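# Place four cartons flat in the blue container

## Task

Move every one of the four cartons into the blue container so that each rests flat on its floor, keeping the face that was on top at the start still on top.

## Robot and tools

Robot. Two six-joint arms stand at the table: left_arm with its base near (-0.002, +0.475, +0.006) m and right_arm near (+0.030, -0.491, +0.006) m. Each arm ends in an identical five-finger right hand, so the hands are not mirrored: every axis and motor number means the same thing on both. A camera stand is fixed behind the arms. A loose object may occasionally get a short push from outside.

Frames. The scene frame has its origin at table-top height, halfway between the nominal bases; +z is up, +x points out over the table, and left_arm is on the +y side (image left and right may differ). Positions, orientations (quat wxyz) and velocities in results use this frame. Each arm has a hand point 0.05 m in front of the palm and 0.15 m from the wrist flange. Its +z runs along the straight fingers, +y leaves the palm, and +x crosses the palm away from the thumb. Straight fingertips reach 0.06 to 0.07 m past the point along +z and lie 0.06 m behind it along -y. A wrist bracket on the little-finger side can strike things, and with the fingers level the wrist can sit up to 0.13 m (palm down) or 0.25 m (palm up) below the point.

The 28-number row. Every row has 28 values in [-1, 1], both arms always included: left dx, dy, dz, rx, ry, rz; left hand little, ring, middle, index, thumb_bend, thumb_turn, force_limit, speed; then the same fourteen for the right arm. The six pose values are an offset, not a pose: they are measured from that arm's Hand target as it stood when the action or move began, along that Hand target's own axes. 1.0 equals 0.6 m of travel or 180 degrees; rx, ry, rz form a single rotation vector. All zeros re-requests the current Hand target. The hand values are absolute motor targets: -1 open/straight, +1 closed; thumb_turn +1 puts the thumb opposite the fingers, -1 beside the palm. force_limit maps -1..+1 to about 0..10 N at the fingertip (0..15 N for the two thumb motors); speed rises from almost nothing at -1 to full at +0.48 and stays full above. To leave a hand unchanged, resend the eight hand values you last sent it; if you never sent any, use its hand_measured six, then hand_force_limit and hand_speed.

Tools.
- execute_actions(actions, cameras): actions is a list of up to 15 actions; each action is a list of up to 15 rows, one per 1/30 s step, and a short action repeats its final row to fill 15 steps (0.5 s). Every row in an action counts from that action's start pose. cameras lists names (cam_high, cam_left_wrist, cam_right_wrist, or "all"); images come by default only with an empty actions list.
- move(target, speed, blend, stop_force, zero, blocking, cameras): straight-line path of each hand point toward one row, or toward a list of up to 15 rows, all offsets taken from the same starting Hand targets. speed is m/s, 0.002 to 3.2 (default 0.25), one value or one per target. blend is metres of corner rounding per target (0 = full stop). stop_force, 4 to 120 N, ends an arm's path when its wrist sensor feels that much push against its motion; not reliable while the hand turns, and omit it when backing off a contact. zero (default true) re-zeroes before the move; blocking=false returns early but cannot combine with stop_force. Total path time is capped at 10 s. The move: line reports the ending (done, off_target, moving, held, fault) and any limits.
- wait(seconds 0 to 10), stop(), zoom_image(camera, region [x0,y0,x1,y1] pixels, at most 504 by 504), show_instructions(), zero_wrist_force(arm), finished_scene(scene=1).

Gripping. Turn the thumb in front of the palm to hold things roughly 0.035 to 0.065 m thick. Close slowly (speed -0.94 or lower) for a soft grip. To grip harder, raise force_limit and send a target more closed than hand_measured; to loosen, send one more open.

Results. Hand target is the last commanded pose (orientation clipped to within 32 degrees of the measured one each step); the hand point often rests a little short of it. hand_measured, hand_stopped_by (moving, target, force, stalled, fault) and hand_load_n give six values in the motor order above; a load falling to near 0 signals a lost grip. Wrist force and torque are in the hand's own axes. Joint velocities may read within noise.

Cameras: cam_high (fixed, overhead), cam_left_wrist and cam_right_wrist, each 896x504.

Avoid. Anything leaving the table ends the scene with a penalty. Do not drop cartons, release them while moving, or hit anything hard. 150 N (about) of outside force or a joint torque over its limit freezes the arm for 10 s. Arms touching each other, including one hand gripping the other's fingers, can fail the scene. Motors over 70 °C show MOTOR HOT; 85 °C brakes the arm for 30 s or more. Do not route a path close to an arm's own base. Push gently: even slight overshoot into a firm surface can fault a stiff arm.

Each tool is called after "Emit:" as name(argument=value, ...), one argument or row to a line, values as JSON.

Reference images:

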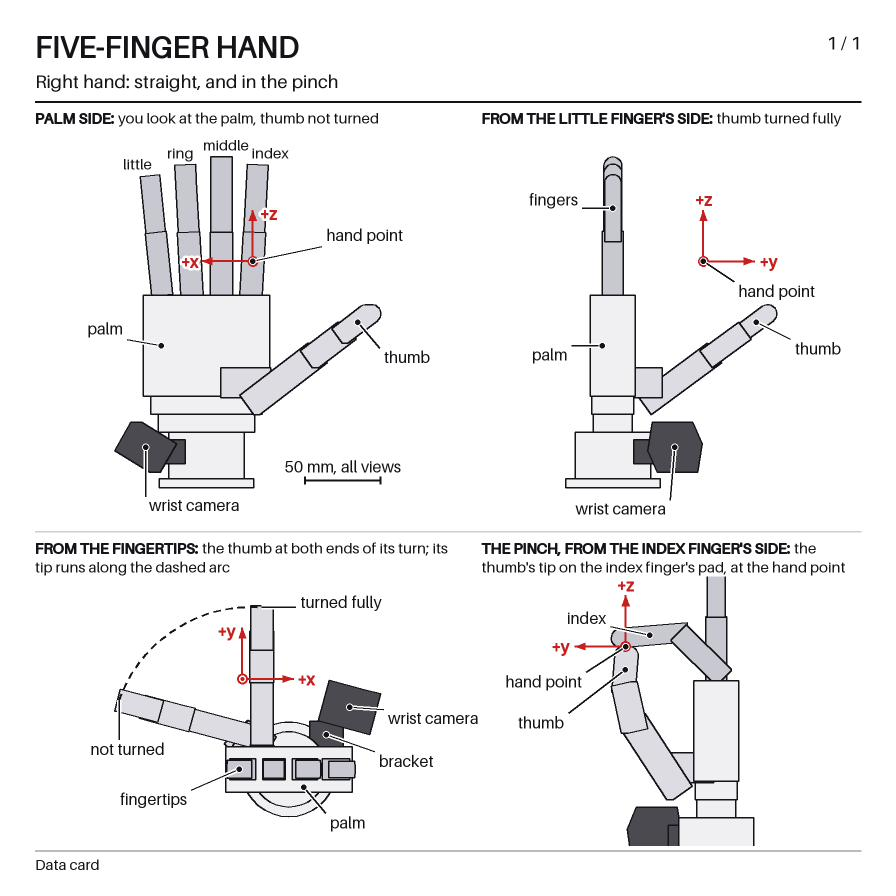

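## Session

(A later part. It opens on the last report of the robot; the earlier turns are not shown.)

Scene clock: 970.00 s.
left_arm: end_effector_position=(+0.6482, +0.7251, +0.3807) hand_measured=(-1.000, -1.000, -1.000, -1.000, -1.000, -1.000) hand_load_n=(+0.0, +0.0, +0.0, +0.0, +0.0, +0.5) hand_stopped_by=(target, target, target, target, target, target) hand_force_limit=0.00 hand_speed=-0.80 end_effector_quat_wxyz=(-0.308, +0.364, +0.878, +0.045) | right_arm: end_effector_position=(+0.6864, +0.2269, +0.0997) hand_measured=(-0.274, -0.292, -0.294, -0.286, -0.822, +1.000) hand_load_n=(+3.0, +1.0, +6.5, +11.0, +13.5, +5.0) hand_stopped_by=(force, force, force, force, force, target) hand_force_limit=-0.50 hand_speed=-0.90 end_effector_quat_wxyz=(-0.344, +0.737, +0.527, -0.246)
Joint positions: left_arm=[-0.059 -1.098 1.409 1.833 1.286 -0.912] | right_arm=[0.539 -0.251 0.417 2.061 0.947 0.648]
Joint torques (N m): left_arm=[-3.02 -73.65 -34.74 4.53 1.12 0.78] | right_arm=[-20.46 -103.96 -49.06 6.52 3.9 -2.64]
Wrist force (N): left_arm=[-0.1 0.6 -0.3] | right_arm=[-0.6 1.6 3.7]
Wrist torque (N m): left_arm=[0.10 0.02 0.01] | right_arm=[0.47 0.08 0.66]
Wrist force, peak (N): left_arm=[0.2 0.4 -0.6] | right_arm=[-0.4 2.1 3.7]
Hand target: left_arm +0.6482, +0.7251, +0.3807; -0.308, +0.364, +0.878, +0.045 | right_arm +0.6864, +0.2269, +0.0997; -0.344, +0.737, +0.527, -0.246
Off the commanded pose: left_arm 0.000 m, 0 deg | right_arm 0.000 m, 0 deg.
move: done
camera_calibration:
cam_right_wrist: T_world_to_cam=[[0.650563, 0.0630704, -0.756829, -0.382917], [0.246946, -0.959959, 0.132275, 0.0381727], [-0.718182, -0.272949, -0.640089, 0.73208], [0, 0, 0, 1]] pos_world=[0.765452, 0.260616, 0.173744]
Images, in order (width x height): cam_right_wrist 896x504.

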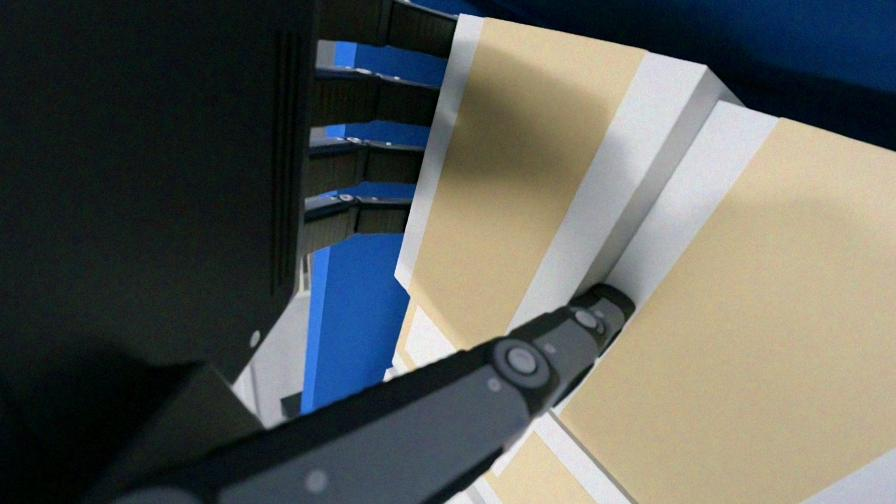

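Emit:
move(
  target=[0,0,0,0,0,0,-1,-1,-1,-1,-1,-1,0,-0.8,0,0,0,0,0,0,-0.24,-0.2,-0.24,-0.24,-0.832,1,-0.5,-0.94],
  speed=0.01,
)

Emit:
move(
  target=[0,0,0,0,0,0,-1,-1,-1,-1,-1,-1,0,-0.8,0,0,0,0,0,0,-0.24,-0.2,-0.24,-0.24,-0.842,1,-0.5,-0.94],
  speed=0.01,
  cameras=["cam_right_wrist"],
)

Scene clock: 972.33 s.
left_arm: end_effector_position=(+0.6482, +0.7251, +0.3807) hand_measured=(-1.000, -1.000, -1.000, -1.000, -1.000, -1.000) hand_load_n=(+0.0, -0.5, +0.0, +0.0, +0.0, +0.0) hand_stopped_by=(target, target, target, target, target, target) hand_force_limit=0.00 hand_speed=-0.80 end_effector_quat_wxyz=(-0.308, +0.364, +0.878, +0.045) | right_arm: end_effector_position=(+0.6864, +0.2269, +0.0997) hand_measured=(-0.274, -0.292, -0.294, -0.286, -0.834, +1.000) hand_load_n=(+2.0, +0.0, +5.5, +10.0, +7.5, +4.5) hand_stopped_by=(force, force, force, force, force, target) hand_force_limit=-0.50 hand_speed=-0.94 end_effector_quat_wxyz=(-0.344, +0.737, +0.527, -0.246)
Joint positions: left_arm=[-0.059 -1.098 1.409 1.833 1.286 -0.912] | right_arm=[0.539 -0.251 0.417 2.061 0.947 0.648]
Joint torques (N m): left_arm=[-3.16 -73.9 -33.79 4.5 1.21 0.65] | right_arm=[-17.03 -104.81 -48.52 5.96 3.35 -2.54]
Wrist force (N): left_arm=[-0.2 -0.1 -0.5] | right_arm=[-0.6 -0.6 4.0]
Wrist torque (N m): left_arm=[0.02 0.04 -0.02] | right_arm=[0.43 0.10 0.65]
Wrist force, peak (N): left_arm=[-0.3 0.3 -0.6] | right_arm=[-0.7 1.8 3.8]
Hand target: left_arm +0.6482, +0.7251, +0.3807; -0.308, +0.364, +0.878, +0.045 | right_arm +0.6864, +0.2269, +0.0997; -0.344, +0.737, +0.527, -0.246
Off the commanded pose: left_arm 0.000 m, 0 deg | right_arm 0.000 m, 0 deg.
move: done

Scene clock: 972.83 s.
left_arm: end_effector_position=(+0.6482, +0.7251, +0.3807) hand_measured=(-1.000, -1.000, -1.000, -1.000, -1.000, -1.000) hand_load_n=(+0.0, +0.0, +0.0, +0.0, +0.0, +0.0) hand_stopped_by=(target, target, target, target, target, target) hand_force_limit=0.00 hand_speed=-0.80 end_effector_quat_wxyz=(-0.308, +0.364, +0.878, +0.045) | right_arm: end_effector_position=(+0.6864, +0.2269, +0.0997) hand_measured=(-0.274, -0.292, -0.292, -0.286, -0.844, +1.000) hand_load_n=(+1.0, +0.0, +3.5, +7.5, +4.5, +3.5) hand_stopped_by=(force, force, force, force, force, target) hand_force_limit=-0.50 hand_speed=-0.94 end_effector_quat_wxyz=(-0.344, +0.737, +0.527, -0.246)
Joint positions: left_arm=[-0.059 -1.098 1.409 1.833 1.286 -0.912] | right_arm=[0.539 -0.251 0.417 2.061 0.947 0.648]
Joint torques (N m): left_arm=[-3.17 -73.87 -34.22 4.41 1.35 0.7] | right_arm=[-15.67 -105.6 -49.05 5.21 2.77 -1.94]
Wrist force (N): left_arm=[-0.1 0.2 -0.3] | right_arm=[-0.8 0.6 3.2]
Wrist torque (N m): left_arm=[0.05 0.01 -0.01] | right_arm=[0.38 0.07 0.66]
Wrist force, peak (N): left_arm=[0.1 0.7 -0.3] | right_arm=[-0.5 -0.1 4.0]
Hand target: left_arm +0.6482, +0.7251, +0.3807; -0.308, +0.364, +0.878, +0.045 | right_arm +0.6864, +0.2269, +0.0997; -0.344, +0.737, +0.527, -0.246
Off the commanded pose: left_arm 0.000 m, 0 deg | right_arm 0.000 m, 0 deg.
move: done
camera_calibration:
cam_right_wrist: T_world_to_cam=[[0.650563, 0.0630704, -0.756829, -0.382917], [0.246946, -0.959959, 0.132275, 0.0381727], [-0.718182, -0.272949, -0.640089, 0.73208], [0, 0, 0, 1]] pos_world=[0.765452, 0.260616, 0.173744]
Images, in order (width x height): cam_right_wrist 896x504.

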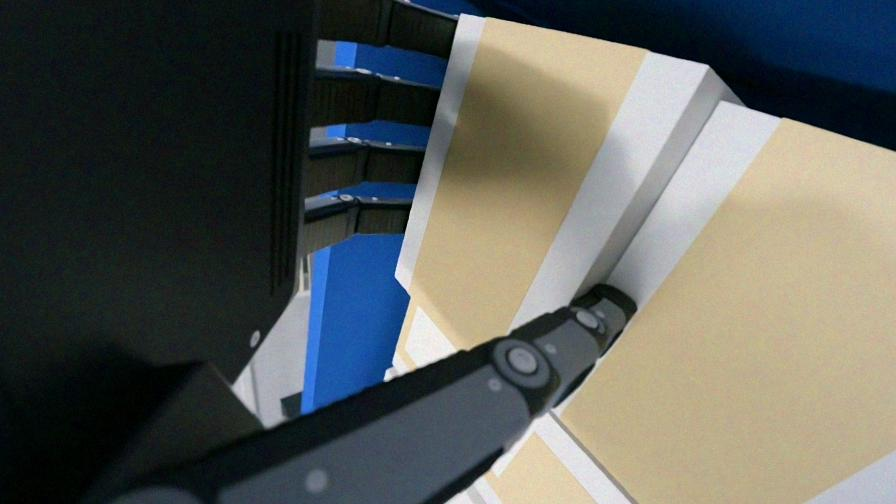

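Emit:
move(
  target=[0,0,0,0,0,0,-1,-1,-1,-1,-1,-1,0,-0.8,0,0,0,0,0,0,-0.24,-0.2,-0.24,-0.24,-0.852,1,-0.5,-0.94],
  speed=0.01,
)

Emit:
move(
  target=[0,0,0,0,0,0,-1,-1,-1,-1,-1,-1,0,-0.8,0,0,0,0,0,0,-0.24,-0.2,-0.24,-0.24,-0.864,1,-0.5,-0.94],
  speed=0.01,
  cameras=["cam_right_wrist"],
)

Scene clock: 977.03 s.
left_arm: end_effector_position=(+0.6482, +0.7251, +0.3807) hand_measured=(-1.000, -1.000, -1.000, -1.000, -1.000, -1.000) hand_load_n=(+0.0, +0.0, +0.0, +0.0, +0.0, +0.5) hand_stopped_by=(target, target, target, target, target, target) hand_force_limit=0.00 hand_speed=-0.80 end_effector_quat_wxyz=(-0.308, +0.364, +0.878, +0.045) | right_arm: end_effector_position=(+0.6864, +0.2269, +0.0997) hand_measured=(-0.274, -0.292, -0.292, -0.286, -0.852, +1.000) hand_load_n=(+0.0, +0.0, +2.0, +6.0, +1.0, +2.0) hand_stopped_by=(force, force, force, force, target, target) hand_force_limit=-0.50 hand_speed=-0.94 end_effector_quat_wxyz=(-0.344, +0.737, +0.527, -0.246)
Joint positions: left_arm=[-0.059 -1.098 1.409 1.833 1.286 -0.912] | right_arm=[0.539 -0.251 0.417 2.061 0.947 0.648]
Joint torques (N m): left_arm=[-3.48 -74.21 -34.09 4.51 1.09 0.83] | right_arm=[-3.96 -100.58 -46.54 0.13 -1.63 -2.35]
Wrist force (N): left_arm=[0.1 0.0 -0.7] | right_arm=[-0.8 0.3 2.3]
Wrist torque (N m): left_arm=[0.04 -0.01 0.00] | right_arm=[0.29 0.05 0.64]
Wrist force, peak (N): left_arm=[-0.5 0.3 -0.6] | right_arm=[-0.9 0.9 3.5]
Hand target: left_arm +0.6482, +0.7251, +0.3807; -0.308, +0.364, +0.878, +0.045 | right_arm +0.6864, +0.2269, +0.0997; -0.344, +0.737, +0.527, -0.246
Off the commanded pose: left_arm 0.000 m, 0 deg | right_arm 0.000 m, 0 deg.
move: done

Scene clock: 977.53 s.
left_arm: end_effector_position=(+0.6482, +0.7251, +0.3807) hand_measured=(-1.000, -1.000, -1.000, -1.000, -1.000, -1.000) hand_load_n=(+0.0, +0.0, +0.0, -0.5, +0.0, +0.0) hand_stopped_by=(target, target, target, target, target, target) hand_force_limit=0.00 hand_speed=-0.80 end_effector_quat_wxyz=(-0.308, +0.364, +0.878, +0.045) | right_arm: end_effector_position=(+0.6864, +0.2269, +0.0997) hand_measured=(-0.274, -0.292, -0.292, -0.286, -0.862, +1.000) hand_load_n=(+0.0, +0.0, +0.5, +4.5, -2.0, +1.5) hand_stopped_by=(force, force, force, force, target, target) hand_force_limit=-0.50 hand_speed=-0.94 end_effector_quat_wxyz=(-0.344, +0.737, +0.527, -0.246)
Joint positions: left_arm=[-0.059 -1.098 1.409 1.833 1.286 -0.912] | right_arm=[0.539 -0.251 0.417 2.061 0.947 0.648]
Joint torques (N m): left_arm=[-3.72 -74.04 -34.37 4.51 1.11 0.96] | right_arm=[-2.4 -103.63 -46.13 0.21 -2.07 -2.07]
Wrist force (N): left_arm=[0.2 0.4 -0.3] | right_arm=[-0.3 -0.4 1.8]
Wrist torque (N m): left_arm=[0.07 -0.03 0.02] | right_arm=[0.22 0.06 0.58]
Wrist force, peak (N): left_arm=[-0.3 0.3 -0.6] | right_arm=[-1.4 -1.5 2.2]
Hand target: left_arm +0.6482, +0.7251, +0.3807; -0.308, +0.364, +0.878, +0.045 | right_arm +0.6864, +0.2269, +0.0997; -0.344, +0.737, +0.527, -0.246
Off the commanded pose: left_arm 0.000 m, 0 deg | right_arm 0.000 m, 0 deg.
move: done
camera_calibration:
cam_right_wrist: T_world_to_cam=[[0.650563, 0.0630704, -0.756829, -0.382917], [0.246946, -0.959959, 0.132275, 0.0381727], [-0.718182, -0.272949, -0.640089, 0.73208], [0, 0, 0, 1]] pos_world=[0.765452, 0.260616, 0.173744]
Images, in order (width x height): cam_right_wrist 896x504.

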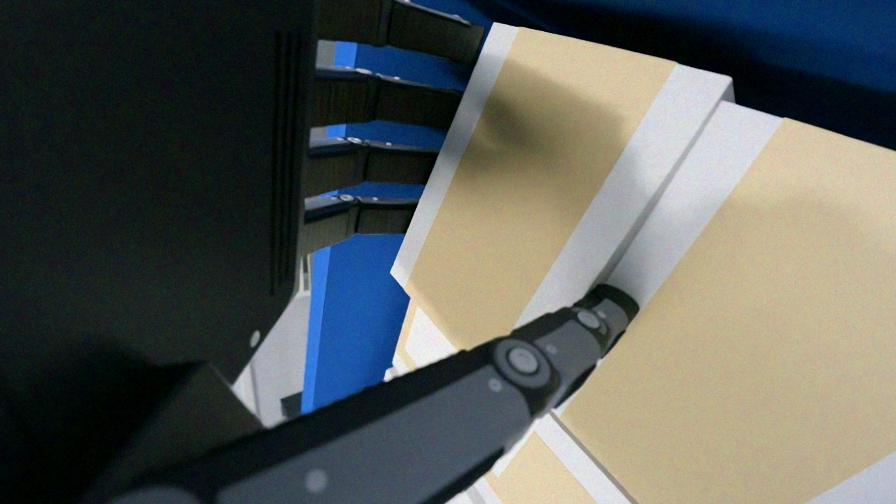

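Emit:
move(
  target=[0,0,0,0,0,0,-1,-1,-1,-1,-1,-1,0,-0.8,0,0,0,0,0,0,-0.24,-0.2,-0.24,-0.24,-0.99,1,-0.5,-0.85],
  speed=0.01,
  cameras=["cam_right_wrist"],
)

Scene clock: 985.83 s.
left_arm: end_effector_position=(+0.6482, +0.7251, +0.3807) hand_measured=(-1.000, -1.000, -1.000, -1.000, -1.000, -1.000) hand_load_n=(+0.0, +0.0, +0.0, +0.0, +0.0, +0.0) hand_stopped_by=(target, target, target, target, target, target) hand_force_limit=0.00 hand_speed=-0.80 end_effector_quat_wxyz=(-0.308, +0.364, +0.878, +0.045) | right_arm: end_effector_position=(+0.6864, +0.2270, +0.0997) hand_measured=(-0.274, -0.292, -0.292, -0.286, -0.990, +1.000) hand_load_n=(+0.0, +0.0, +2.0, +2.5, -1.0, +0.0) hand_stopped_by=(force, force, force, force, target, target) hand_force_limit=-0.50 hand_speed=-0.85 end_effector_quat_wxyz=(-0.344, +0.737, +0.527, -0.246)
Joint positions: left_arm=[-0.059 -1.098 1.409 1.833 1.286 -0.912] | right_arm=[0.539 -0.251 0.417 2.061 0.947 0.648]
Joint torques (N m): left_arm=[-2.38 -74.61 -34.1 4.26 1.3 0.83] | right_arm=[-6.28 -102.86 -42.3 0.51 -2.47 -2.08]
Wrist force (N): left_arm=[0.0 0.5 -0.7] | right_arm=[0.2 1.8 2.1]
Wrist torque (N m): left_arm=[0.11 0.02 0.01] | right_arm=[0.25 0.00 0.56]
Wrist force, peak (N): left_arm=[0.0 0.5 -0.7] | right_arm=[-0.2 -4.6 2.2]
Hand target: left_arm +0.6482, +0.7251, +0.3807; -0.308, +0.364, +0.878, +0.045 | right_arm +0.6864, +0.2269, +0.0997; -0.344, +0.737, +0.527, -0.246
Off the commanded pose: left_arm 0.000 m, 0 deg | right_arm 0.000 m, 0 deg.
move: done
camera_calibration:
cam_right_wrist: T_world_to_cam=[[0.650563, 0.0630704, -0.756829, -0.382852], [0.246946, -0.959959, 0.132275, 0.0381974], [-0.718182, -0.272949, -0.640089, 0.732008], [0, 0, 0, 1]] pos_world=[0.765352, 0.260616, 0.173744]
Images, in order (width x height): cam_right_wrist 896x504.

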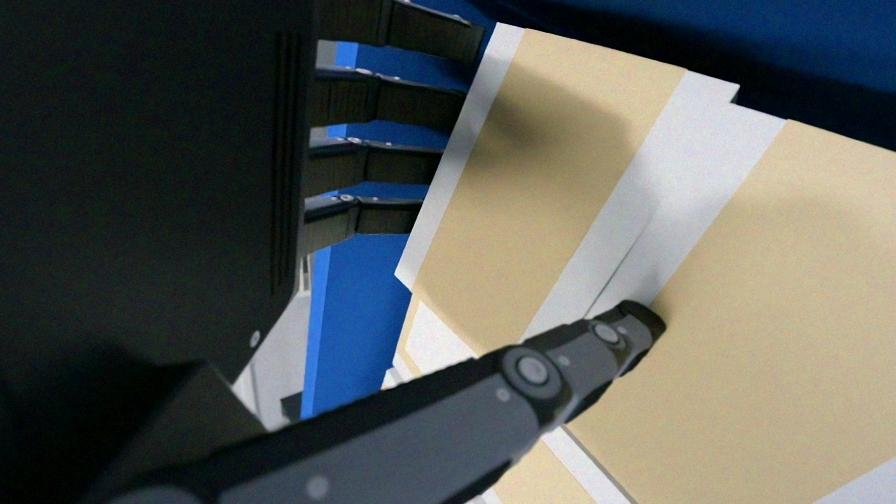

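Emit:
move(
  target=[0,0,0,0,0,0,-1,-1,-1,-1,-1,-1,0,-0.8,0,0,0,0,0,0,-0.24,-0.2,-0.24,-0.24,-0.99,0.2,-0.5,-0.7],
  speed=0.01,
  cameras=["cam_right_wrist"],
)

Scene clock: 995.70 s.
left_arm: end_effector_position=(+0.6482, +0.7251, +0.3807) hand_measured=(-1.000, -1.000, -1.000, -1.000, -1.000, -1.000) hand_load_n=(+0.0, +0.0, +0.0, +0.0, +0.0, +0.0) hand_stopped_by=(target, target, target, target, target, target) hand_force_limit=0.00 hand_speed=-0.80 end_effector_quat_wxyz=(-0.308, +0.364, +0.878, +0.045) | right_arm: end_effector_position=(+0.6864, +0.2269, +0.0997) hand_measured=(-0.274, -0.292, -0.292, -0.286, -0.990, +0.200) hand_load_n=(+0.0, +0.0, +2.0, +2.5, +0.0, +0.0) hand_stopped_by=(force, force, force, force, target, target) hand_force_limit=-0.50 hand_speed=-0.70 end_effector_quat_wxyz=(-0.344, +0.737, +0.527, -0.246)
Joint positions: left_arm=[-0.059 -1.098 1.409 1.833 1.286 -0.912] | right_arm=[0.539 -0.251 0.417 2.061 0.947 0.648]
Joint torques (N m): left_arm=[-2.42 -73.64 -34.06 4.41 1.38 0.82] | right_arm=[-16.81 -100.79 -39.93 0.63 -2.56 -1.43]
Wrist force (N): left_arm=[0.0 0.0 -0.6] | right_arm=[0.1 2.2 1.9]
Wrist torque (N m): left_arm=[0.03 0.00 -0.01] | right_arm=[0.28 0.03 0.54]
Wrist force, peak (N): left_arm=[-0.1 -0.2 -0.8] | right_arm=[2.6 -2.3 1.2]
Hand target: left_arm +0.6482, +0.7251, +0.3807; -0.308, +0.364, +0.878, +0.045 | right_arm +0.6864, +0.2269, +0.0997; -0.344, +0.737, +0.527, -0.246
Off the commanded pose: left_arm 0.000 m, 0 deg | right_arm 0.000 m, 0 deg.
move: done
camera_calibration:
cam_right_wrist: T_world_to_cam=[[0.650563, 0.0630704, -0.756829, -0.382917], [0.246946, -0.959959, 0.132275, 0.0381727], [-0.718182, -0.272949, -0.640089, 0.73208], [0, 0, 0, 1]] pos_world=[0.765452, 0.260616, 0.173744]
Images, in order (width x height): cam_right_wrist 896x504.

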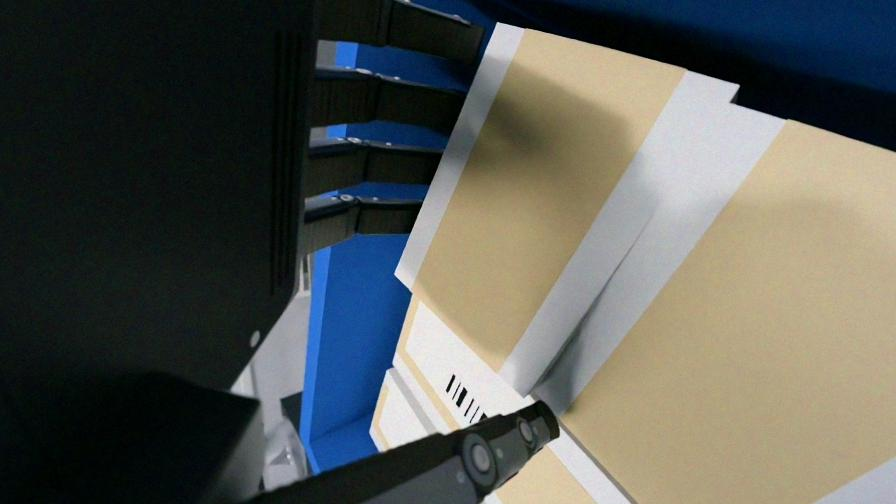

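Emit:
move(
  target=[0,0,0,0,0,0,-1,-1,-1,-1,-1,-1,0,-0.8,0,0,0,0,0,0,-0.24,-0.2,-0.24,-0.24,-0.99,-0.9,-0.5,-0.5],
  speed=0.01,
  cameras=["cam_right_wrist"],
)

Scene clock: 998.43 s.
left_arm: end_effector_position=(+0.6482, +0.7251, +0.3807) hand_measured=(-1.000, -1.000, -1.000, -1.000, -1.000, -1.000) hand_load_n=(+0.0, +0.0, +0.0, +0.0, +0.0, +0.0) hand_stopped_by=(target, target, target, target, target, target) hand_force_limit=0.00 hand_speed=-0.80 end_effector_quat_wxyz=(-0.308, +0.364, +0.878, +0.045) | right_arm: end_effector_position=(+0.6864, +0.2269, +0.0997) hand_measured=(-0.274, -0.292, -0.292, -0.286, -0.990, -0.900) hand_load_n=(+0.0, +0.0, +2.0, +2.5, +0.0, +0.0) hand_stopped_by=(force, force, force, force, target, target) hand_force_limit=-0.50 hand_speed=-0.50 end_effector_quat_wxyz=(-0.344, +0.737, +0.527, -0.246)
Joint positions: left_arm=[-0.059 -1.098 1.409 1.833 1.286 -0.912] | right_arm=[0.539 -0.251 0.417 2.061 0.947 0.648]
Joint torques (N m): left_arm=[-3.26 -72.72 -34.24 4.51 1.2 0.77] | right_arm=[-12.62 -104.8 -37.66 1.25 -2.67 -0.15]
Wrist force (N): left_arm=[-0.1 0.1 -0.3] | right_arm=[0.2 2.0 2.0]
Wrist torque (N m): left_arm=[0.02 0.02 -0.02] | right_arm=[0.26 0.01 0.54]
Wrist force, peak (N): left_arm=[0.1 0.1 -0.8] | right_arm=[0.0 2.6 2.5]
Hand target: left_arm +0.6482, +0.7251, +0.3807; -0.308, +0.364, +0.878, +0.045 | right_arm +0.6864, +0.2269, +0.0997; -0.344, +0.737, +0.527, -0.246
Off the commanded pose: left_arm 0.000 m, 0 deg | right_arm 0.000 m, 0 deg.
move: done
camera_calibration:
cam_right_wrist: T_world_to_cam=[[0.650563, 0.0630704, -0.756829, -0.382917], [0.246946, -0.959959, 0.132275, 0.0381727], [-0.718182, -0.272949, -0.640089, 0.73208], [0, 0, 0, 1]] pos_world=[0.765452, 0.260616, 0.173744]
Images, in order (width x height): cam_right_wrist 896x504.

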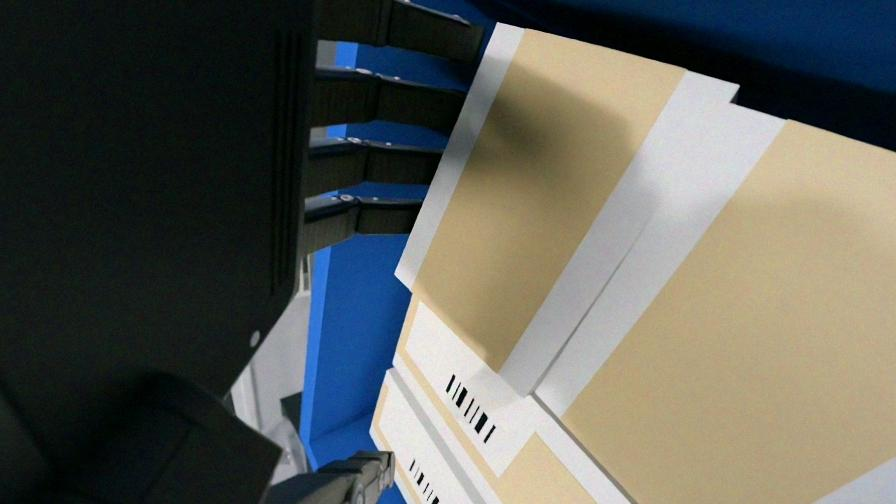

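Emit:
move(
  target=[0,0,0,0,0,0,-1,-1,-1,-1,-1,-1,0,-0.8,0,0.0102,0.0086,0,0,0,-0.24,-0.2,-0.24,-0.24,-0.99,-0.9,-0.5,-0.5],
  speed=0.02,
  stop_force=5,
  cameras=["cam_right_wrist"],
)

Scene clock: 1001.80 s.
left_arm: end_effector_position=(+0.6482, +0.7251, +0.3807) hand_measured=(-1.000, -1.000, -1.000, -1.000, -1.000, -1.000) hand_load_n=(+0.0, +0.0, +0.0, +0.0, +0.0, +0.0) hand_stopped_by=(target, target, target, target, target, target) hand_force_limit=0.00 hand_speed=-0.80 end_effector_quat_wxyz=(-0.308, +0.364, +0.878, +0.045) | right_arm: end_effector_position=(+0.6864, +0.2269, +0.0917) hand_measured=(-0.274, -0.292, -0.292, -0.286, -0.990, -0.900) hand_load_n=(+0.0, +0.0, +0.0, +3.5, +0.0, +0.0) hand_stopped_by=(force, force, force, force, target, target) hand_force_limit=-0.50 hand_speed=-0.50 end_effector_quat_wxyz=(-0.344, +0.737, +0.527, -0.246)
Joint positions: left_arm=[-0.059 -1.098 1.409 1.833 1.286 -0.912] | right_arm=[0.539 -0.245 0.42 2.053 0.947 0.648]
Joint torques (N m): left_arm=[-2.77 -73.11 -34.57 4.51 1.29 0.78] | right_arm=[-3.19 -104.56 -29.63 0.17 -2.76 0.88]
Wrist force (N): left_arm=[0.0 -0.1 -0.5] | right_arm=[-0.6 2.5 1.7]
Wrist torque (N m): left_arm=[0.01 0.00 -0.01] | right_arm=[0.26 0.07 0.53]
Wrist force, peak (N): left_arm=[0.1 0.6 -0.6] | right_arm=[0.5 2.7 2.2]
Hand target: left_arm +0.6482, +0.7251, +0.3807; -0.308, +0.364, +0.878, +0.045 | right_arm +0.6864, +0.2269, +0.0917; -0.344, +0.737, +0.527, -0.246
Off the commanded pose: left_arm 0.000 m, 0 deg | right_arm 0.000 m, 0 deg.
move: done
camera_calibration:
cam_right_wrist: T_world_to_cam=[[0.650563, 0.0630704, -0.756829, -0.388972], [0.246946, -0.959959, 0.132275, 0.0392309], [-0.718182, -0.272949, -0.640089, 0.726959], [0, 0, 0, 1]] pos_world=[0.765452, 0.260616, 0.165744]
Images, in order (width x height): cam_right_wrist 896x504.

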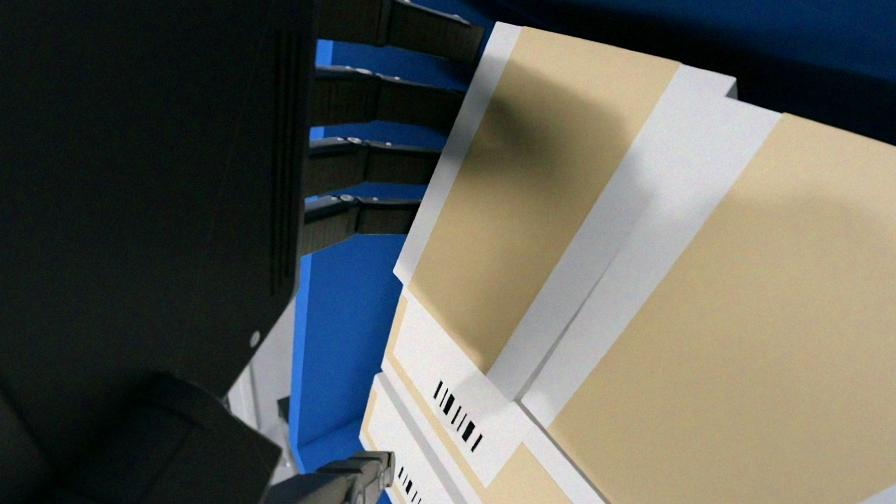

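Emit:
move(
  target=[0,0,0,0,0,0,-1,-1,-1,-1,-1,-1,0,-0.8,0,0.0077,0.0064,0,0,0,-0.24,-0.2,-0.24,-0.24,-0.99,-0.9,-0.5,-0.5],
  speed=0.02,
  stop_force=5,
  cameras=["cam_right_wrist"],
)

Scene clock: 1004.73 s.
left_arm: end_effector_position=(+0.6482, +0.7251, +0.3807) hand_measured=(-1.000, -1.000, -1.000, -1.000, -1.000, -1.000) hand_load_n=(+0.0, +0.0, +0.0, +0.0, +0.0, +0.0) hand_stopped_by=(target, target, target, target, target, target) hand_force_limit=0.00 hand_speed=-0.80 end_effector_quat_wxyz=(-0.308, +0.364, +0.878, +0.045) | right_arm: end_effector_position=(+0.6864, +0.2270, +0.0857) hand_measured=(-0.274, -0.292, -0.292, -0.286, -0.990, -0.900) hand_load_n=(+0.0, +0.0, +0.0, +3.5, +0.0, +0.0) hand_stopped_by=(force, force, force, force, target, target) hand_force_limit=-0.50 hand_speed=-0.50 end_effector_quat_wxyz=(-0.344, +0.737, +0.527, -0.246)
Joint positions: left_arm=[-0.059 -1.098 1.409 1.833 1.286 -0.912] | right_arm=[0.539 -0.241 0.422 2.047 0.947 0.648]
Joint torques (N m): left_arm=[-4.32 -74.11 -34.4 4.43 1.23 0.7] | right_arm=[-6.53 -101.79 -30.07 0.37 -1.02 -1.77]
Wrist force (N): left_arm=[-0.1 0.2 -0.4] | right_arm=[-0.7 2.2 1.5]
Wrist torque (N m): left_arm=[0.04 0.03 -0.02] | right_arm=[0.32 0.04 0.55]
Wrist force, peak (N): left_arm=[0.0 0.5 -0.5] | right_arm=[-0.6 3.0 1.4]
Hand target: left_arm +0.6482, +0.7251, +0.3807; -0.308, +0.364, +0.878, +0.045 | right_arm +0.6864, +0.2269, +0.0857; -0.344, +0.737, +0.527, -0.246
Off the commanded pose: left_arm 0.000 m, 0 deg | right_arm 0.000 m, 0 deg.
move: done
camera_calibration:
cam_right_wrist: T_world_to_cam=[[0.650563, 0.0630704, -0.756829, -0.393513], [0.246946, -0.959959, 0.132275, 0.0400246], [-0.718182, -0.272949, -0.640089, 0.723119], [0, 0, 0, 1]] pos_world=[0.765452, 0.260616, 0.159744]
Images, in order (width x height): cam_right_wrist 896x504.

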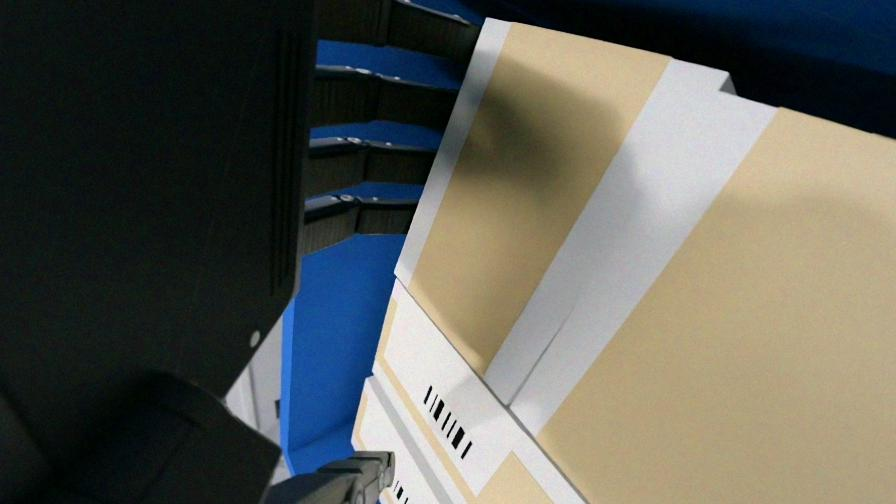

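Emit:
move(
  target=[0,0,0,0,0,0,-1,-1,-1,-1,-1,-1,0,-0.8,0,0.0077,0.0064,0,0,0,-0.24,-0.2,-0.24,-0.24,-0.99,-0.9,-0.5,-0.5],
  speed=0.015,
  stop_force=4,
  cameras=["cam_right_wrist"],
)

Scene clock: 1009.20 s.
left_arm: end_effector_position=(+0.6482, +0.7251, +0.3807) hand_measured=(-1.000, -1.000, -1.000, -1.000, -1.000, -1.000) hand_load_n=(+0.0, +0.0, +0.0, +0.0, +0.0, +0.0) hand_stopped_by=(target, target, target, target, target, target) hand_force_limit=0.00 hand_speed=-0.80 end_effector_quat_wxyz=(-0.308, +0.364, +0.878, +0.045) | right_arm: end_effector_position=(+0.6864, +0.2269, +0.0797) hand_measured=(-0.274, -0.292, -0.292, -0.286, -0.990, -0.900) hand_load_n=(+0.0, +0.0, +0.0, +4.5, +0.5, +0.0) hand_stopped_by=(force, force, force, force, target, target) hand_force_limit=-0.50 hand_speed=-0.50 end_effector_quat_wxyz=(-0.344, +0.737, +0.527, -0.246)
Joint positions: left_arm=[-0.059 -1.098 1.409 1.833 1.286 -0.912] | right_arm=[0.539 -0.236 0.423 2.041 0.947 0.648]
Joint torques (N m): left_arm=[-2.77 -73.59 -34.47 4.42 1.01 0.76] | right_arm=[-16.99 -102.04 -30.09 0.47 3.64 -2.35]
Wrist force (N): left_arm=[-0.1 0.4 -0.2] | right_arm=[-1.0 1.7 1.9]
Wrist torque (N m): left_arm=[0.07 0.01 0.00] | right_arm=[0.29 0.07 0.53]
Wrist force, peak (N): left_arm=[0.1 0.9 -0.4] | right_arm=[-1.0 2.4 1.9]
Hand target: left_arm +0.6482, +0.7251, +0.3807; -0.308, +0.364, +0.878, +0.045 | right_arm +0.6864, +0.2269, +0.0797; -0.344, +0.737, +0.527, -0.246
Off the commanded pose: left_arm 0.000 m, 0 deg | right_arm 0.000 m, 0 deg.
move: done
camera_calibration:
cam_right_wrist: T_world_to_cam=[[0.650563, 0.0630704, -0.756829, -0.398054], [0.246946, -0.959959, 0.132275, 0.0408182], [-0.718182, -0.272949, -0.640089, 0.719278], [0, 0, 0, 1]] pos_world=[0.765452, 0.260616, 0.153744]
Images, in order (width x height): cam_right_wrist 896x504.

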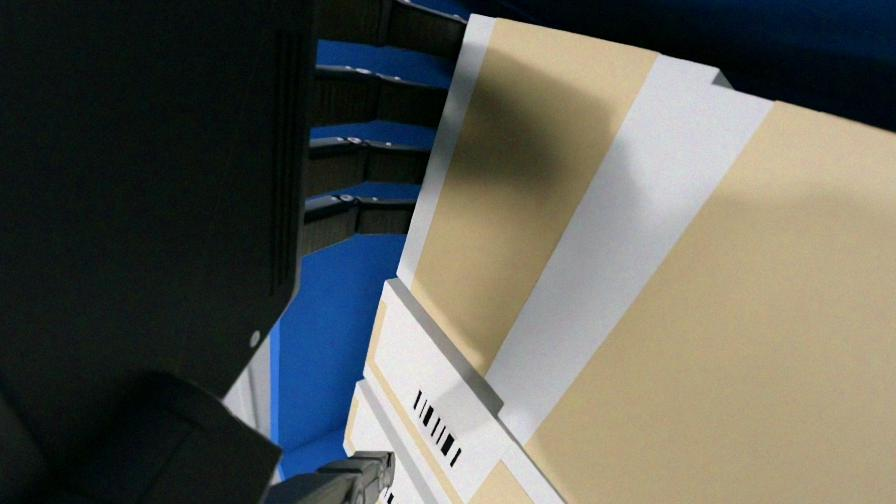

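Emit:
move(
  target=[0,0,0,0,0,0,-1,-1,-1,-1,-1,-1,0,-0.8,0,-0.0032,0.0038,0,0,0,-0.24,-0.2,-0.24,-0.24,-0.99,-0.9,-0.5,-0.5],
  speed=0.015,
  cameras=["cam_high", "cam_right_wrist"],
)

Scene clock: 1016.37 s.
left_arm: end_effector_position=(+0.6482, +0.7251, +0.3807) hand_measured=(-1.000, -1.000, -1.000, -1.000, -1.000, -1.000) hand_load_n=(+0.0, +0.0, +0.0, +0.0, +0.0, +0.0) hand_stopped_by=(target, target, target, target, target, target) hand_force_limit=0.00 hand_speed=-0.80 end_effector_quat_wxyz=(-0.308, +0.364, +0.878, +0.045) | right_arm: end_effector_position=(+0.6837, +0.2279, +0.0797) hand_measured=(-0.274, -0.292, -0.292, -0.284, -0.990, -0.900) hand_load_n=(+0.0, +0.0, +0.0, +0.0, +0.0, -0.5) hand_stopped_by=(force, force, force, force, target, target) hand_force_limit=-0.50 hand_speed=-0.50 end_effector_quat_wxyz=(-0.344, +0.737, +0.527, -0.246)
Joint positions: left_arm=[-0.059 -1.098 1.409 1.833 1.286 -0.912] | right_arm=[0.541 -0.242 0.435 2.034 0.946 0.65]
Joint torques (N m): left_arm=[-2.38 -73.38 -34.05 4.48 1.2 0.7] | right_arm=[5.87 -142.6 -29.13 -0.37 -4.26 1.96]
Wrist force (N): left_arm=[0.3 0.5 -0.2] | right_arm=[-0.4 3.2 -0.6]
Wrist torque (N m): left_arm=[0.07 -0.04 0.02] | right_arm=[0.29 0.03 0.32]
Wrist force, peak (N): left_arm=[0.2 0.4 -0.8] | right_arm=[-0.5 3.5 -0.7]
Hand target: left_arm +0.6482, +0.7251, +0.3807; -0.308, +0.364, +0.878, +0.045 | right_arm +0.6836, +0.2279, +0.0797; -0.344, +0.737, +0.527, -0.246
Off the commanded pose: left_arm 0.000 m, 0 deg | right_arm 0.000 m, 0 deg.
move: done
camera_calibration:
cam_right_wrist: T_world_to_cam=[[0.650563, 0.0630704, -0.756829, -0.39636], [0.246946, -0.959959, 0.132275, 0.0424449], [-0.718182, -0.272949, -0.640089, 0.717612], [0, 0, 0, 1]] pos_world=[0.762752, 0.261616, 0.153744]
Images, in order (width x height): cam_high 896x504, cam_right_wrist 896x504.

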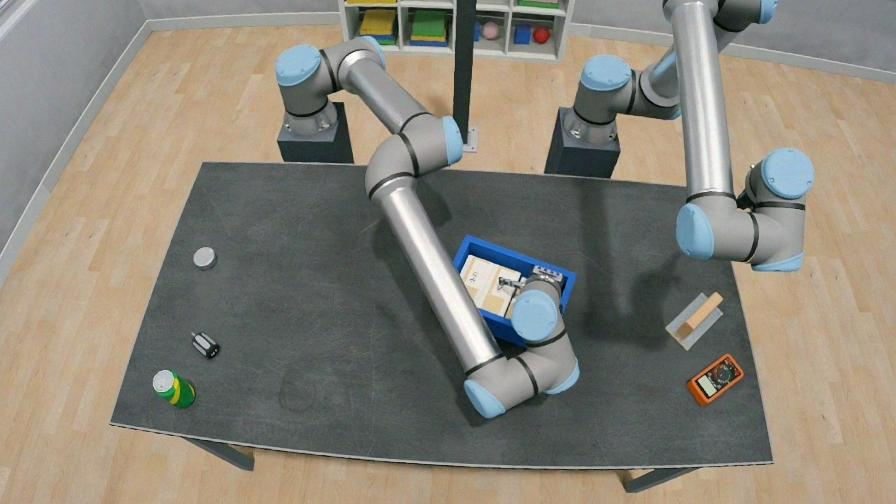

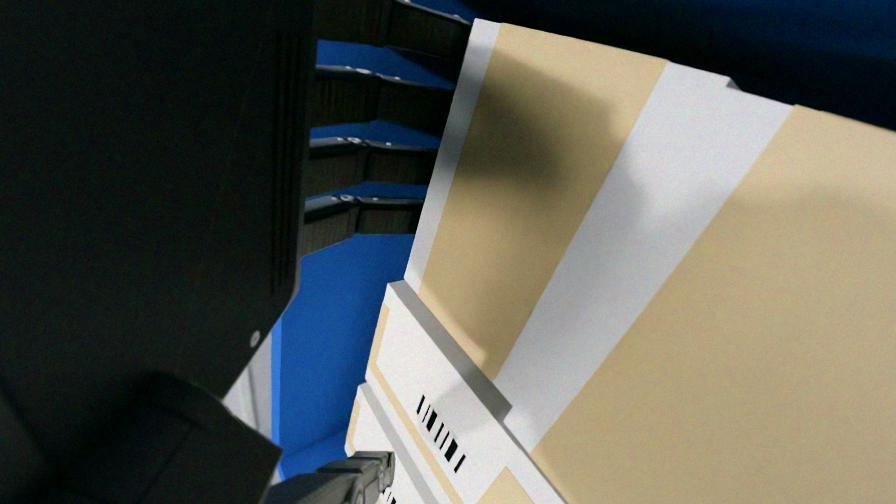

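Emit:
move(
  target=[0,0,0,0,0,0,-1,-1,-1,-1,-1,-1,0,-0.8,0,-0.1532,-0.1286,0,0,0,-0.24,-0.2,-0.24,-0.24,-0.99,-0.9,-0.5,-0.5],
  speed=0.06,
  cameras=["cam_high", "cam_right_wrist"],
)

Scene clock: 1021.93 s.
left_arm: end_effector_position=(+0.6482, +0.7251, +0.3807) hand_measured=(-1.000, -1.000, -1.000, -1.000, -1.000, -1.000) hand_load_n=(+0.0, +0.0, +0.0, +0.0, +0.0, +0.0) hand_stopped_by=(target, target, target, target, target, target) hand_force_limit=0.00 hand_speed=-0.80 end_effector_quat_wxyz=(-0.308, +0.364, +0.878, +0.045) | right_arm: end_effector_position=(+0.6836, +0.2279, +0.1996) hand_measured=(-0.274, -0.292, -0.292, -0.284, -0.990, -0.900) hand_load_n=(+0.0, +0.0, +0.0, -0.5, +0.0, +0.0) hand_stopped_by=(force, force, force, force, target, target) hand_force_limit=-0.50 hand_speed=-0.50 end_effector_quat_wxyz=(-0.344, +0.737, +0.527, -0.246)
Joint positions: left_arm=[-0.059 -1.098 1.409 1.833 1.286 -0.912] | right_arm=[0.541 -0.303 0.348 2.181 0.946 0.65]
Joint torques (N m): left_arm=[-3.37 -73.17 -34.25 4.47 1.22 0.81] | right_arm=[-1.21 -132.66 -47.97 7.19 -0.64 0.3]
Wrist force (N): left_arm=[0.2 0.2 -0.4] | right_arm=[-0.1 2.7 -1.1]
Wrist torque (N m): left_arm=[0.04 -0.03 0.01] | right_arm=[0.25 -0.02 0.33]
Wrist force, peak (N): left_arm=[-0.2 0.7 -0.5] | right_arm=[-0.8 3.7 -0.3]
Hand target: left_arm +0.6482, +0.7251, +0.3807; -0.308, +0.364, +0.878, +0.045 | right_arm +0.6836, +0.2279, +0.1997; -0.344, +0.737, +0.527, -0.246
Off the commanded pose: left_arm 0.000 m, 0 deg | right_arm 0.000 m, 0 deg.
move: done
camera_calibration:
cam_right_wrist: T_world_to_cam=[[0.650565, 0.0630825, -0.756826, -0.305492], [0.246884, -0.959984, 0.132205, 0.0267079], [-0.718202, -0.272857, -0.640106, 0.79421], [0, 0, 0, 1]] pos_world=[0.762552, 0.261616, 0.273644]
Images, in order (width x height): cam_high 896x504, cam_right_wrist 896x504.

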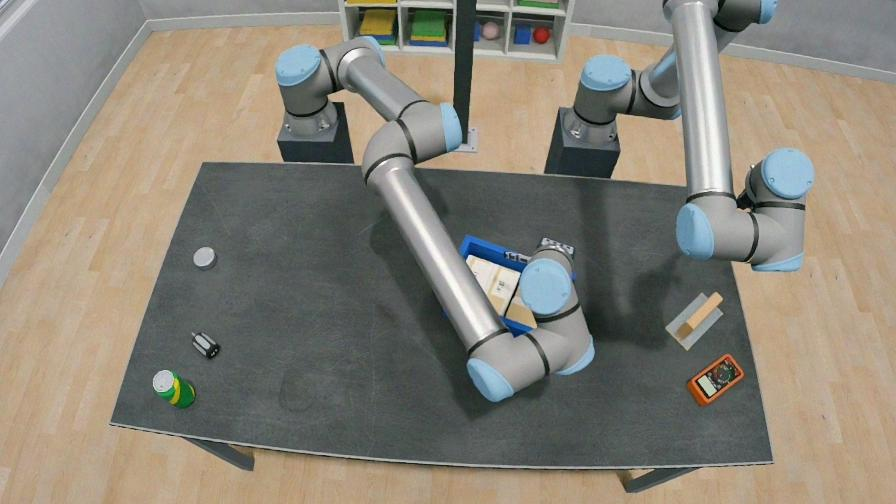

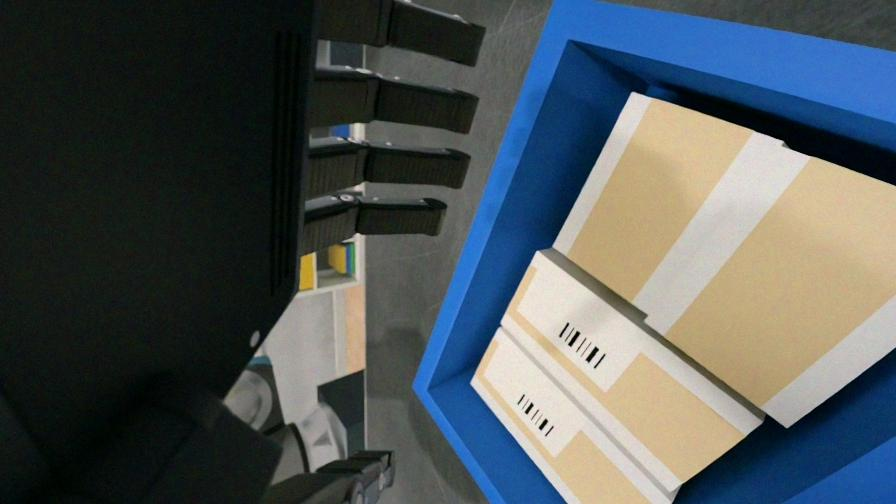

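Emit:
zoom_image(
  camera="cam_right_wrist",
  region=[460, 30, 896, 470],
)

Scaled by 1.145 from the camera's 896x504 image, which has a finer 1280x720 frame.

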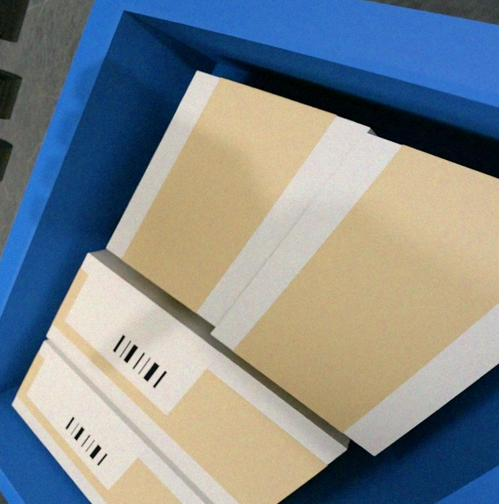

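Emit:
move(
  target=[0,0,0,0,0,0,-1,-1,-1,-1,-1,-1,0,-0.8,-0.55,0.12,-0.22,0,0.17,0.145,-0.24,-0.2,-0.24,-0.24,-0.99,-0.9,-0.5,-0.5],
  speed=0.25,
  cameras=["cam_high"],
)

Scene clock: 1032.47 s.
left_arm: end_effector_position=(+0.6482, +0.7251, +0.3807) hand_measured=(-1.000, -1.000, -1.000, -1.000, -1.000, -1.000) hand_load_n=(+0.0, +0.0, +0.0, +0.0, +0.0, +0.0) hand_stopped_by=(target, target, target, target, target, target) hand_force_limit=0.00 hand_speed=-0.80 end_effector_quat_wxyz=(-0.308, +0.364, +0.878, +0.045) | right_arm: end_effector_position=(+0.7164, -0.1318, +0.2295) hand_measured=(-0.274, -0.292, -0.292, -0.284, -0.990, -0.900) hand_load_n=(+0.0, +0.0, +0.0, +0.0, +0.0, +0.0) hand_stopped_by=(force, force, force, force, target, target) hand_force_limit=-0.50 hand_speed=-0.50 end_effector_quat_wxyz=(-0.406, +0.874, +0.241, -0.115)
Joint positions: left_arm=[-0.059 -1.098 1.409 1.833 1.286 -0.912] | right_arm=[0.075 -0.843 1.304 1.604 0.821 0.909]
Joint torques (N m): left_arm=[-2.34 -73.2 -34.49 4.64 1.19 0.72] | right_arm=[-16.07 -111.52 -25.15 0.2 -4.74 1.9]
Wrist force (N): left_arm=[-0.3 0.0 -0.8] | right_arm=[-0.1 2.9 -1.3]
Wrist torque (N m): left_arm=[0.04 0.06 -0.03] | right_arm=[0.22 -0.05 0.29]
Wrist force, peak (N): left_arm=[-0.1 0.3 -0.8] | right_arm=[-0.9 4.3 -2.0]
Hand target: left_arm +0.6482, +0.7251, +0.3807; -0.308, +0.364, +0.878, +0.045 | right_arm +0.7164, -0.1320, +0.2295; -0.406, +0.874, +0.241, -0.115
Off the commanded pose: left_arm 0.000 m, 0 deg | right_arm 0.000 m, 0 deg.
move: done
Images, in order (width x height): cam_high 896x504.

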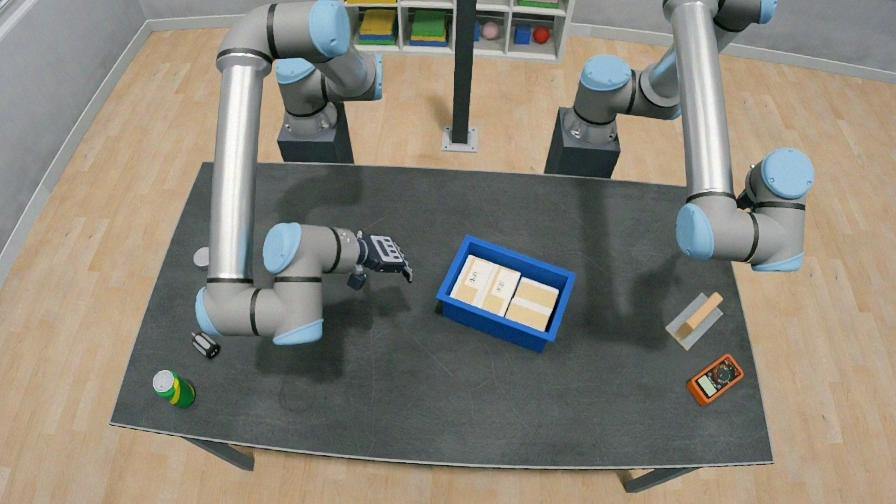

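Emit:
execute_actions(
  actions=[],
  cameras=["cam_high","cam_right_wrist"],
)

Emit:
zoom_image(
  camera="cam_high",
  region=[430, 225, 590, 355],
)

Scene clock: 1037.30 s.
left_arm: end_effector_position=(+0.6482, +0.7251, +0.3807) hand_measured=(-1.000, -1.000, -1.000, -1.000, -1.000, -1.000) hand_load_n=(+0.0, +0.0, +0.0, +0.0, +0.0, +0.0) hand_stopped_by=(target, target, target, target, target, target) hand_force_limit=0.00 hand_speed=-0.80 end_effector_quat_wxyz=(-0.308, +0.364, +0.878, +0.045) | right_arm: end_effector_position=(+0.7164, -0.1320, +0.2295) hand_measured=(-0.274, -0.292, -0.292, -0.284, -0.990, -0.900) hand_load_n=(+0.0, +0.0, +0.0, +0.0, +0.0, +0.0) hand_stopped_by=(force, force, force, force, target, target) hand_force_limit=-0.50 hand_speed=-0.50 end_effector_quat_wxyz=(-0.406, +0.874, +0.241, -0.115)
Joint positions: left_arm=[-0.059 -1.098 1.409 1.833 1.286 -0.912] | right_arm=[0.075 -0.844 1.304 1.603 0.821 0.91]
Joint velocities: within noise
Joint torques (N m): left_arm=[-3.33 -73.46 -34.53 4.57 1.29 0.69] | right_arm=[-16.01 -108.72 -24.49 0.14 -4.51 2.63]
Wrist force (N): left_arm=[-0.1 0.3 -0.6] | right_arm=[0.0 3.2 -0.8]
Wrist torque (N m): left_arm=[0.07 0.04 -0.01] | right_arm=[0.24 -0.08 0.30]
Wrist force, peak (N): left_arm=[-0.1 0.0 -0.8] | right_arm=[-0.2 3.7 -0.9]
Hand target: left_arm +0.6482, +0.7251, +0.3807; -0.308, +0.364, +0.878, +0.045 | right_arm +0.7164, -0.1320, +0.2295; -0.406, +0.874, +0.241, -0.115
Off the commanded pose: left_arm 0.000 m, 0 deg | right_arm 0.000 m, 0 deg.
camera_calibration:
cam_right_wrist: T_world_to_cam=[[0.535049, -0.375016, -0.757024, -0.25661], [-0.430809, -0.891928, 0.137358, 0.162412], [-0.726723, 0.25264, -0.638786, 0.813923], [0, 0, 0, 1]] pos_world=[0.798764, -0.157002, 0.303355]
Images, in order (width x height): cam_high 896x504, cam_right_wrist 896x504.

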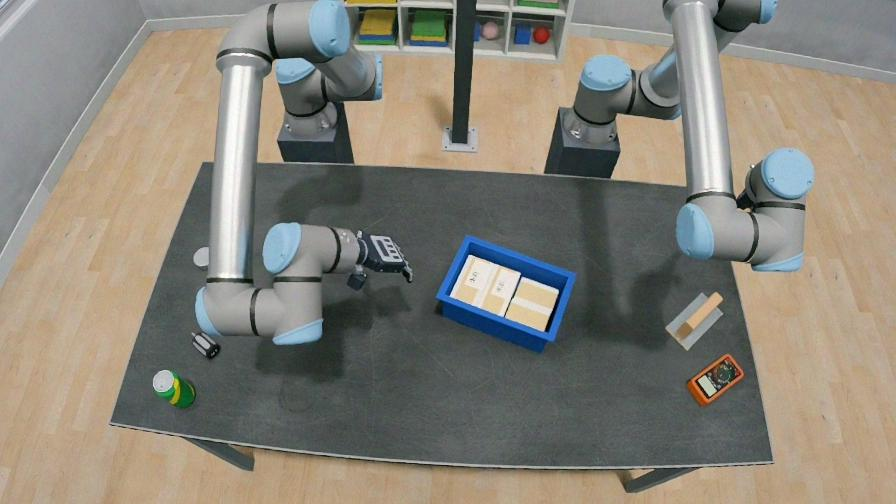

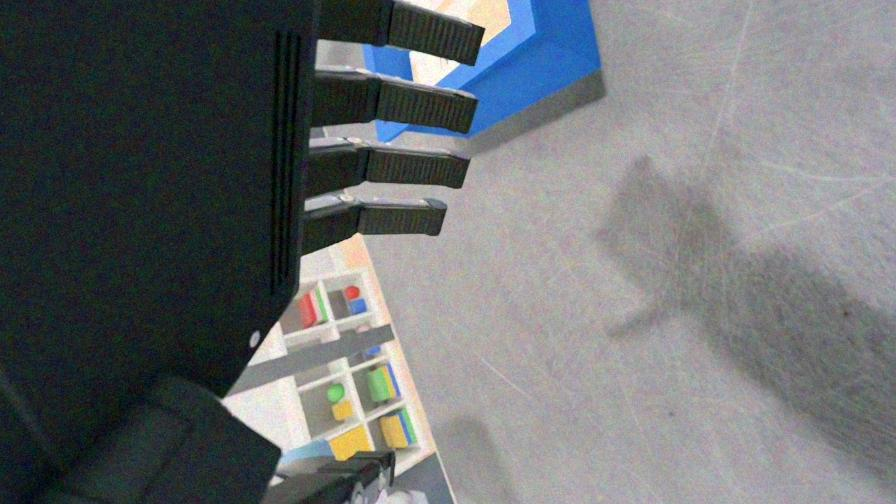

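Scaled by 3.150 from the camera's 896x504 image, which has a finer 1280x720 frame.

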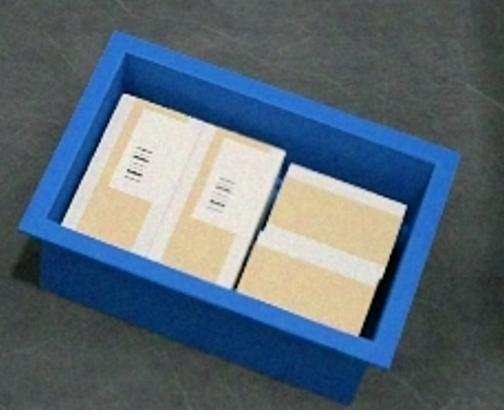

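Emit:
zoom_image(
  camera="cam_high",
  region=[495, 265, 575, 345],
)

Emit:
zoom_image(
  camera="cam_high",
  region=[440, 240, 530, 330],
)

Scaled by 6.300 from the camera's 896x504 image, which has a finer 1280x720 frame.

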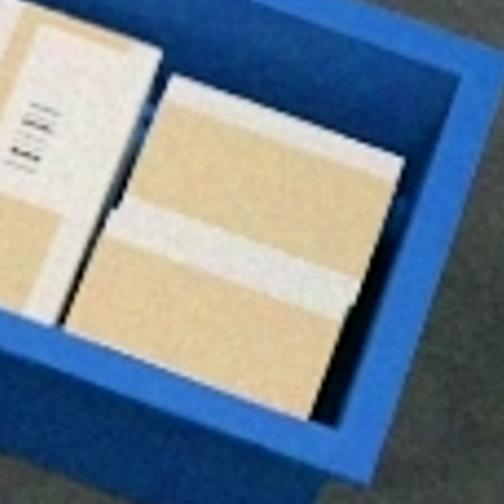

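Scaled by 5.600 from the camera's 896x504 image, which has a finer 1280x720 frame.

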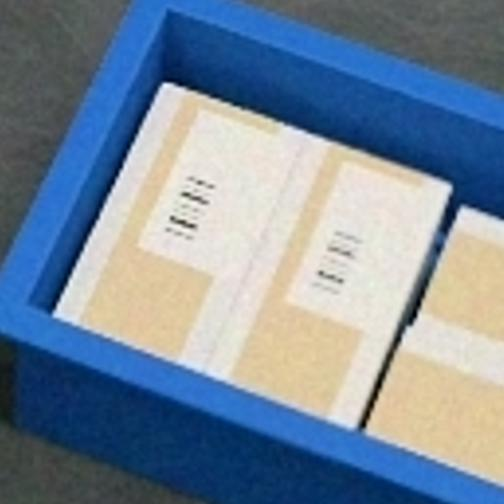

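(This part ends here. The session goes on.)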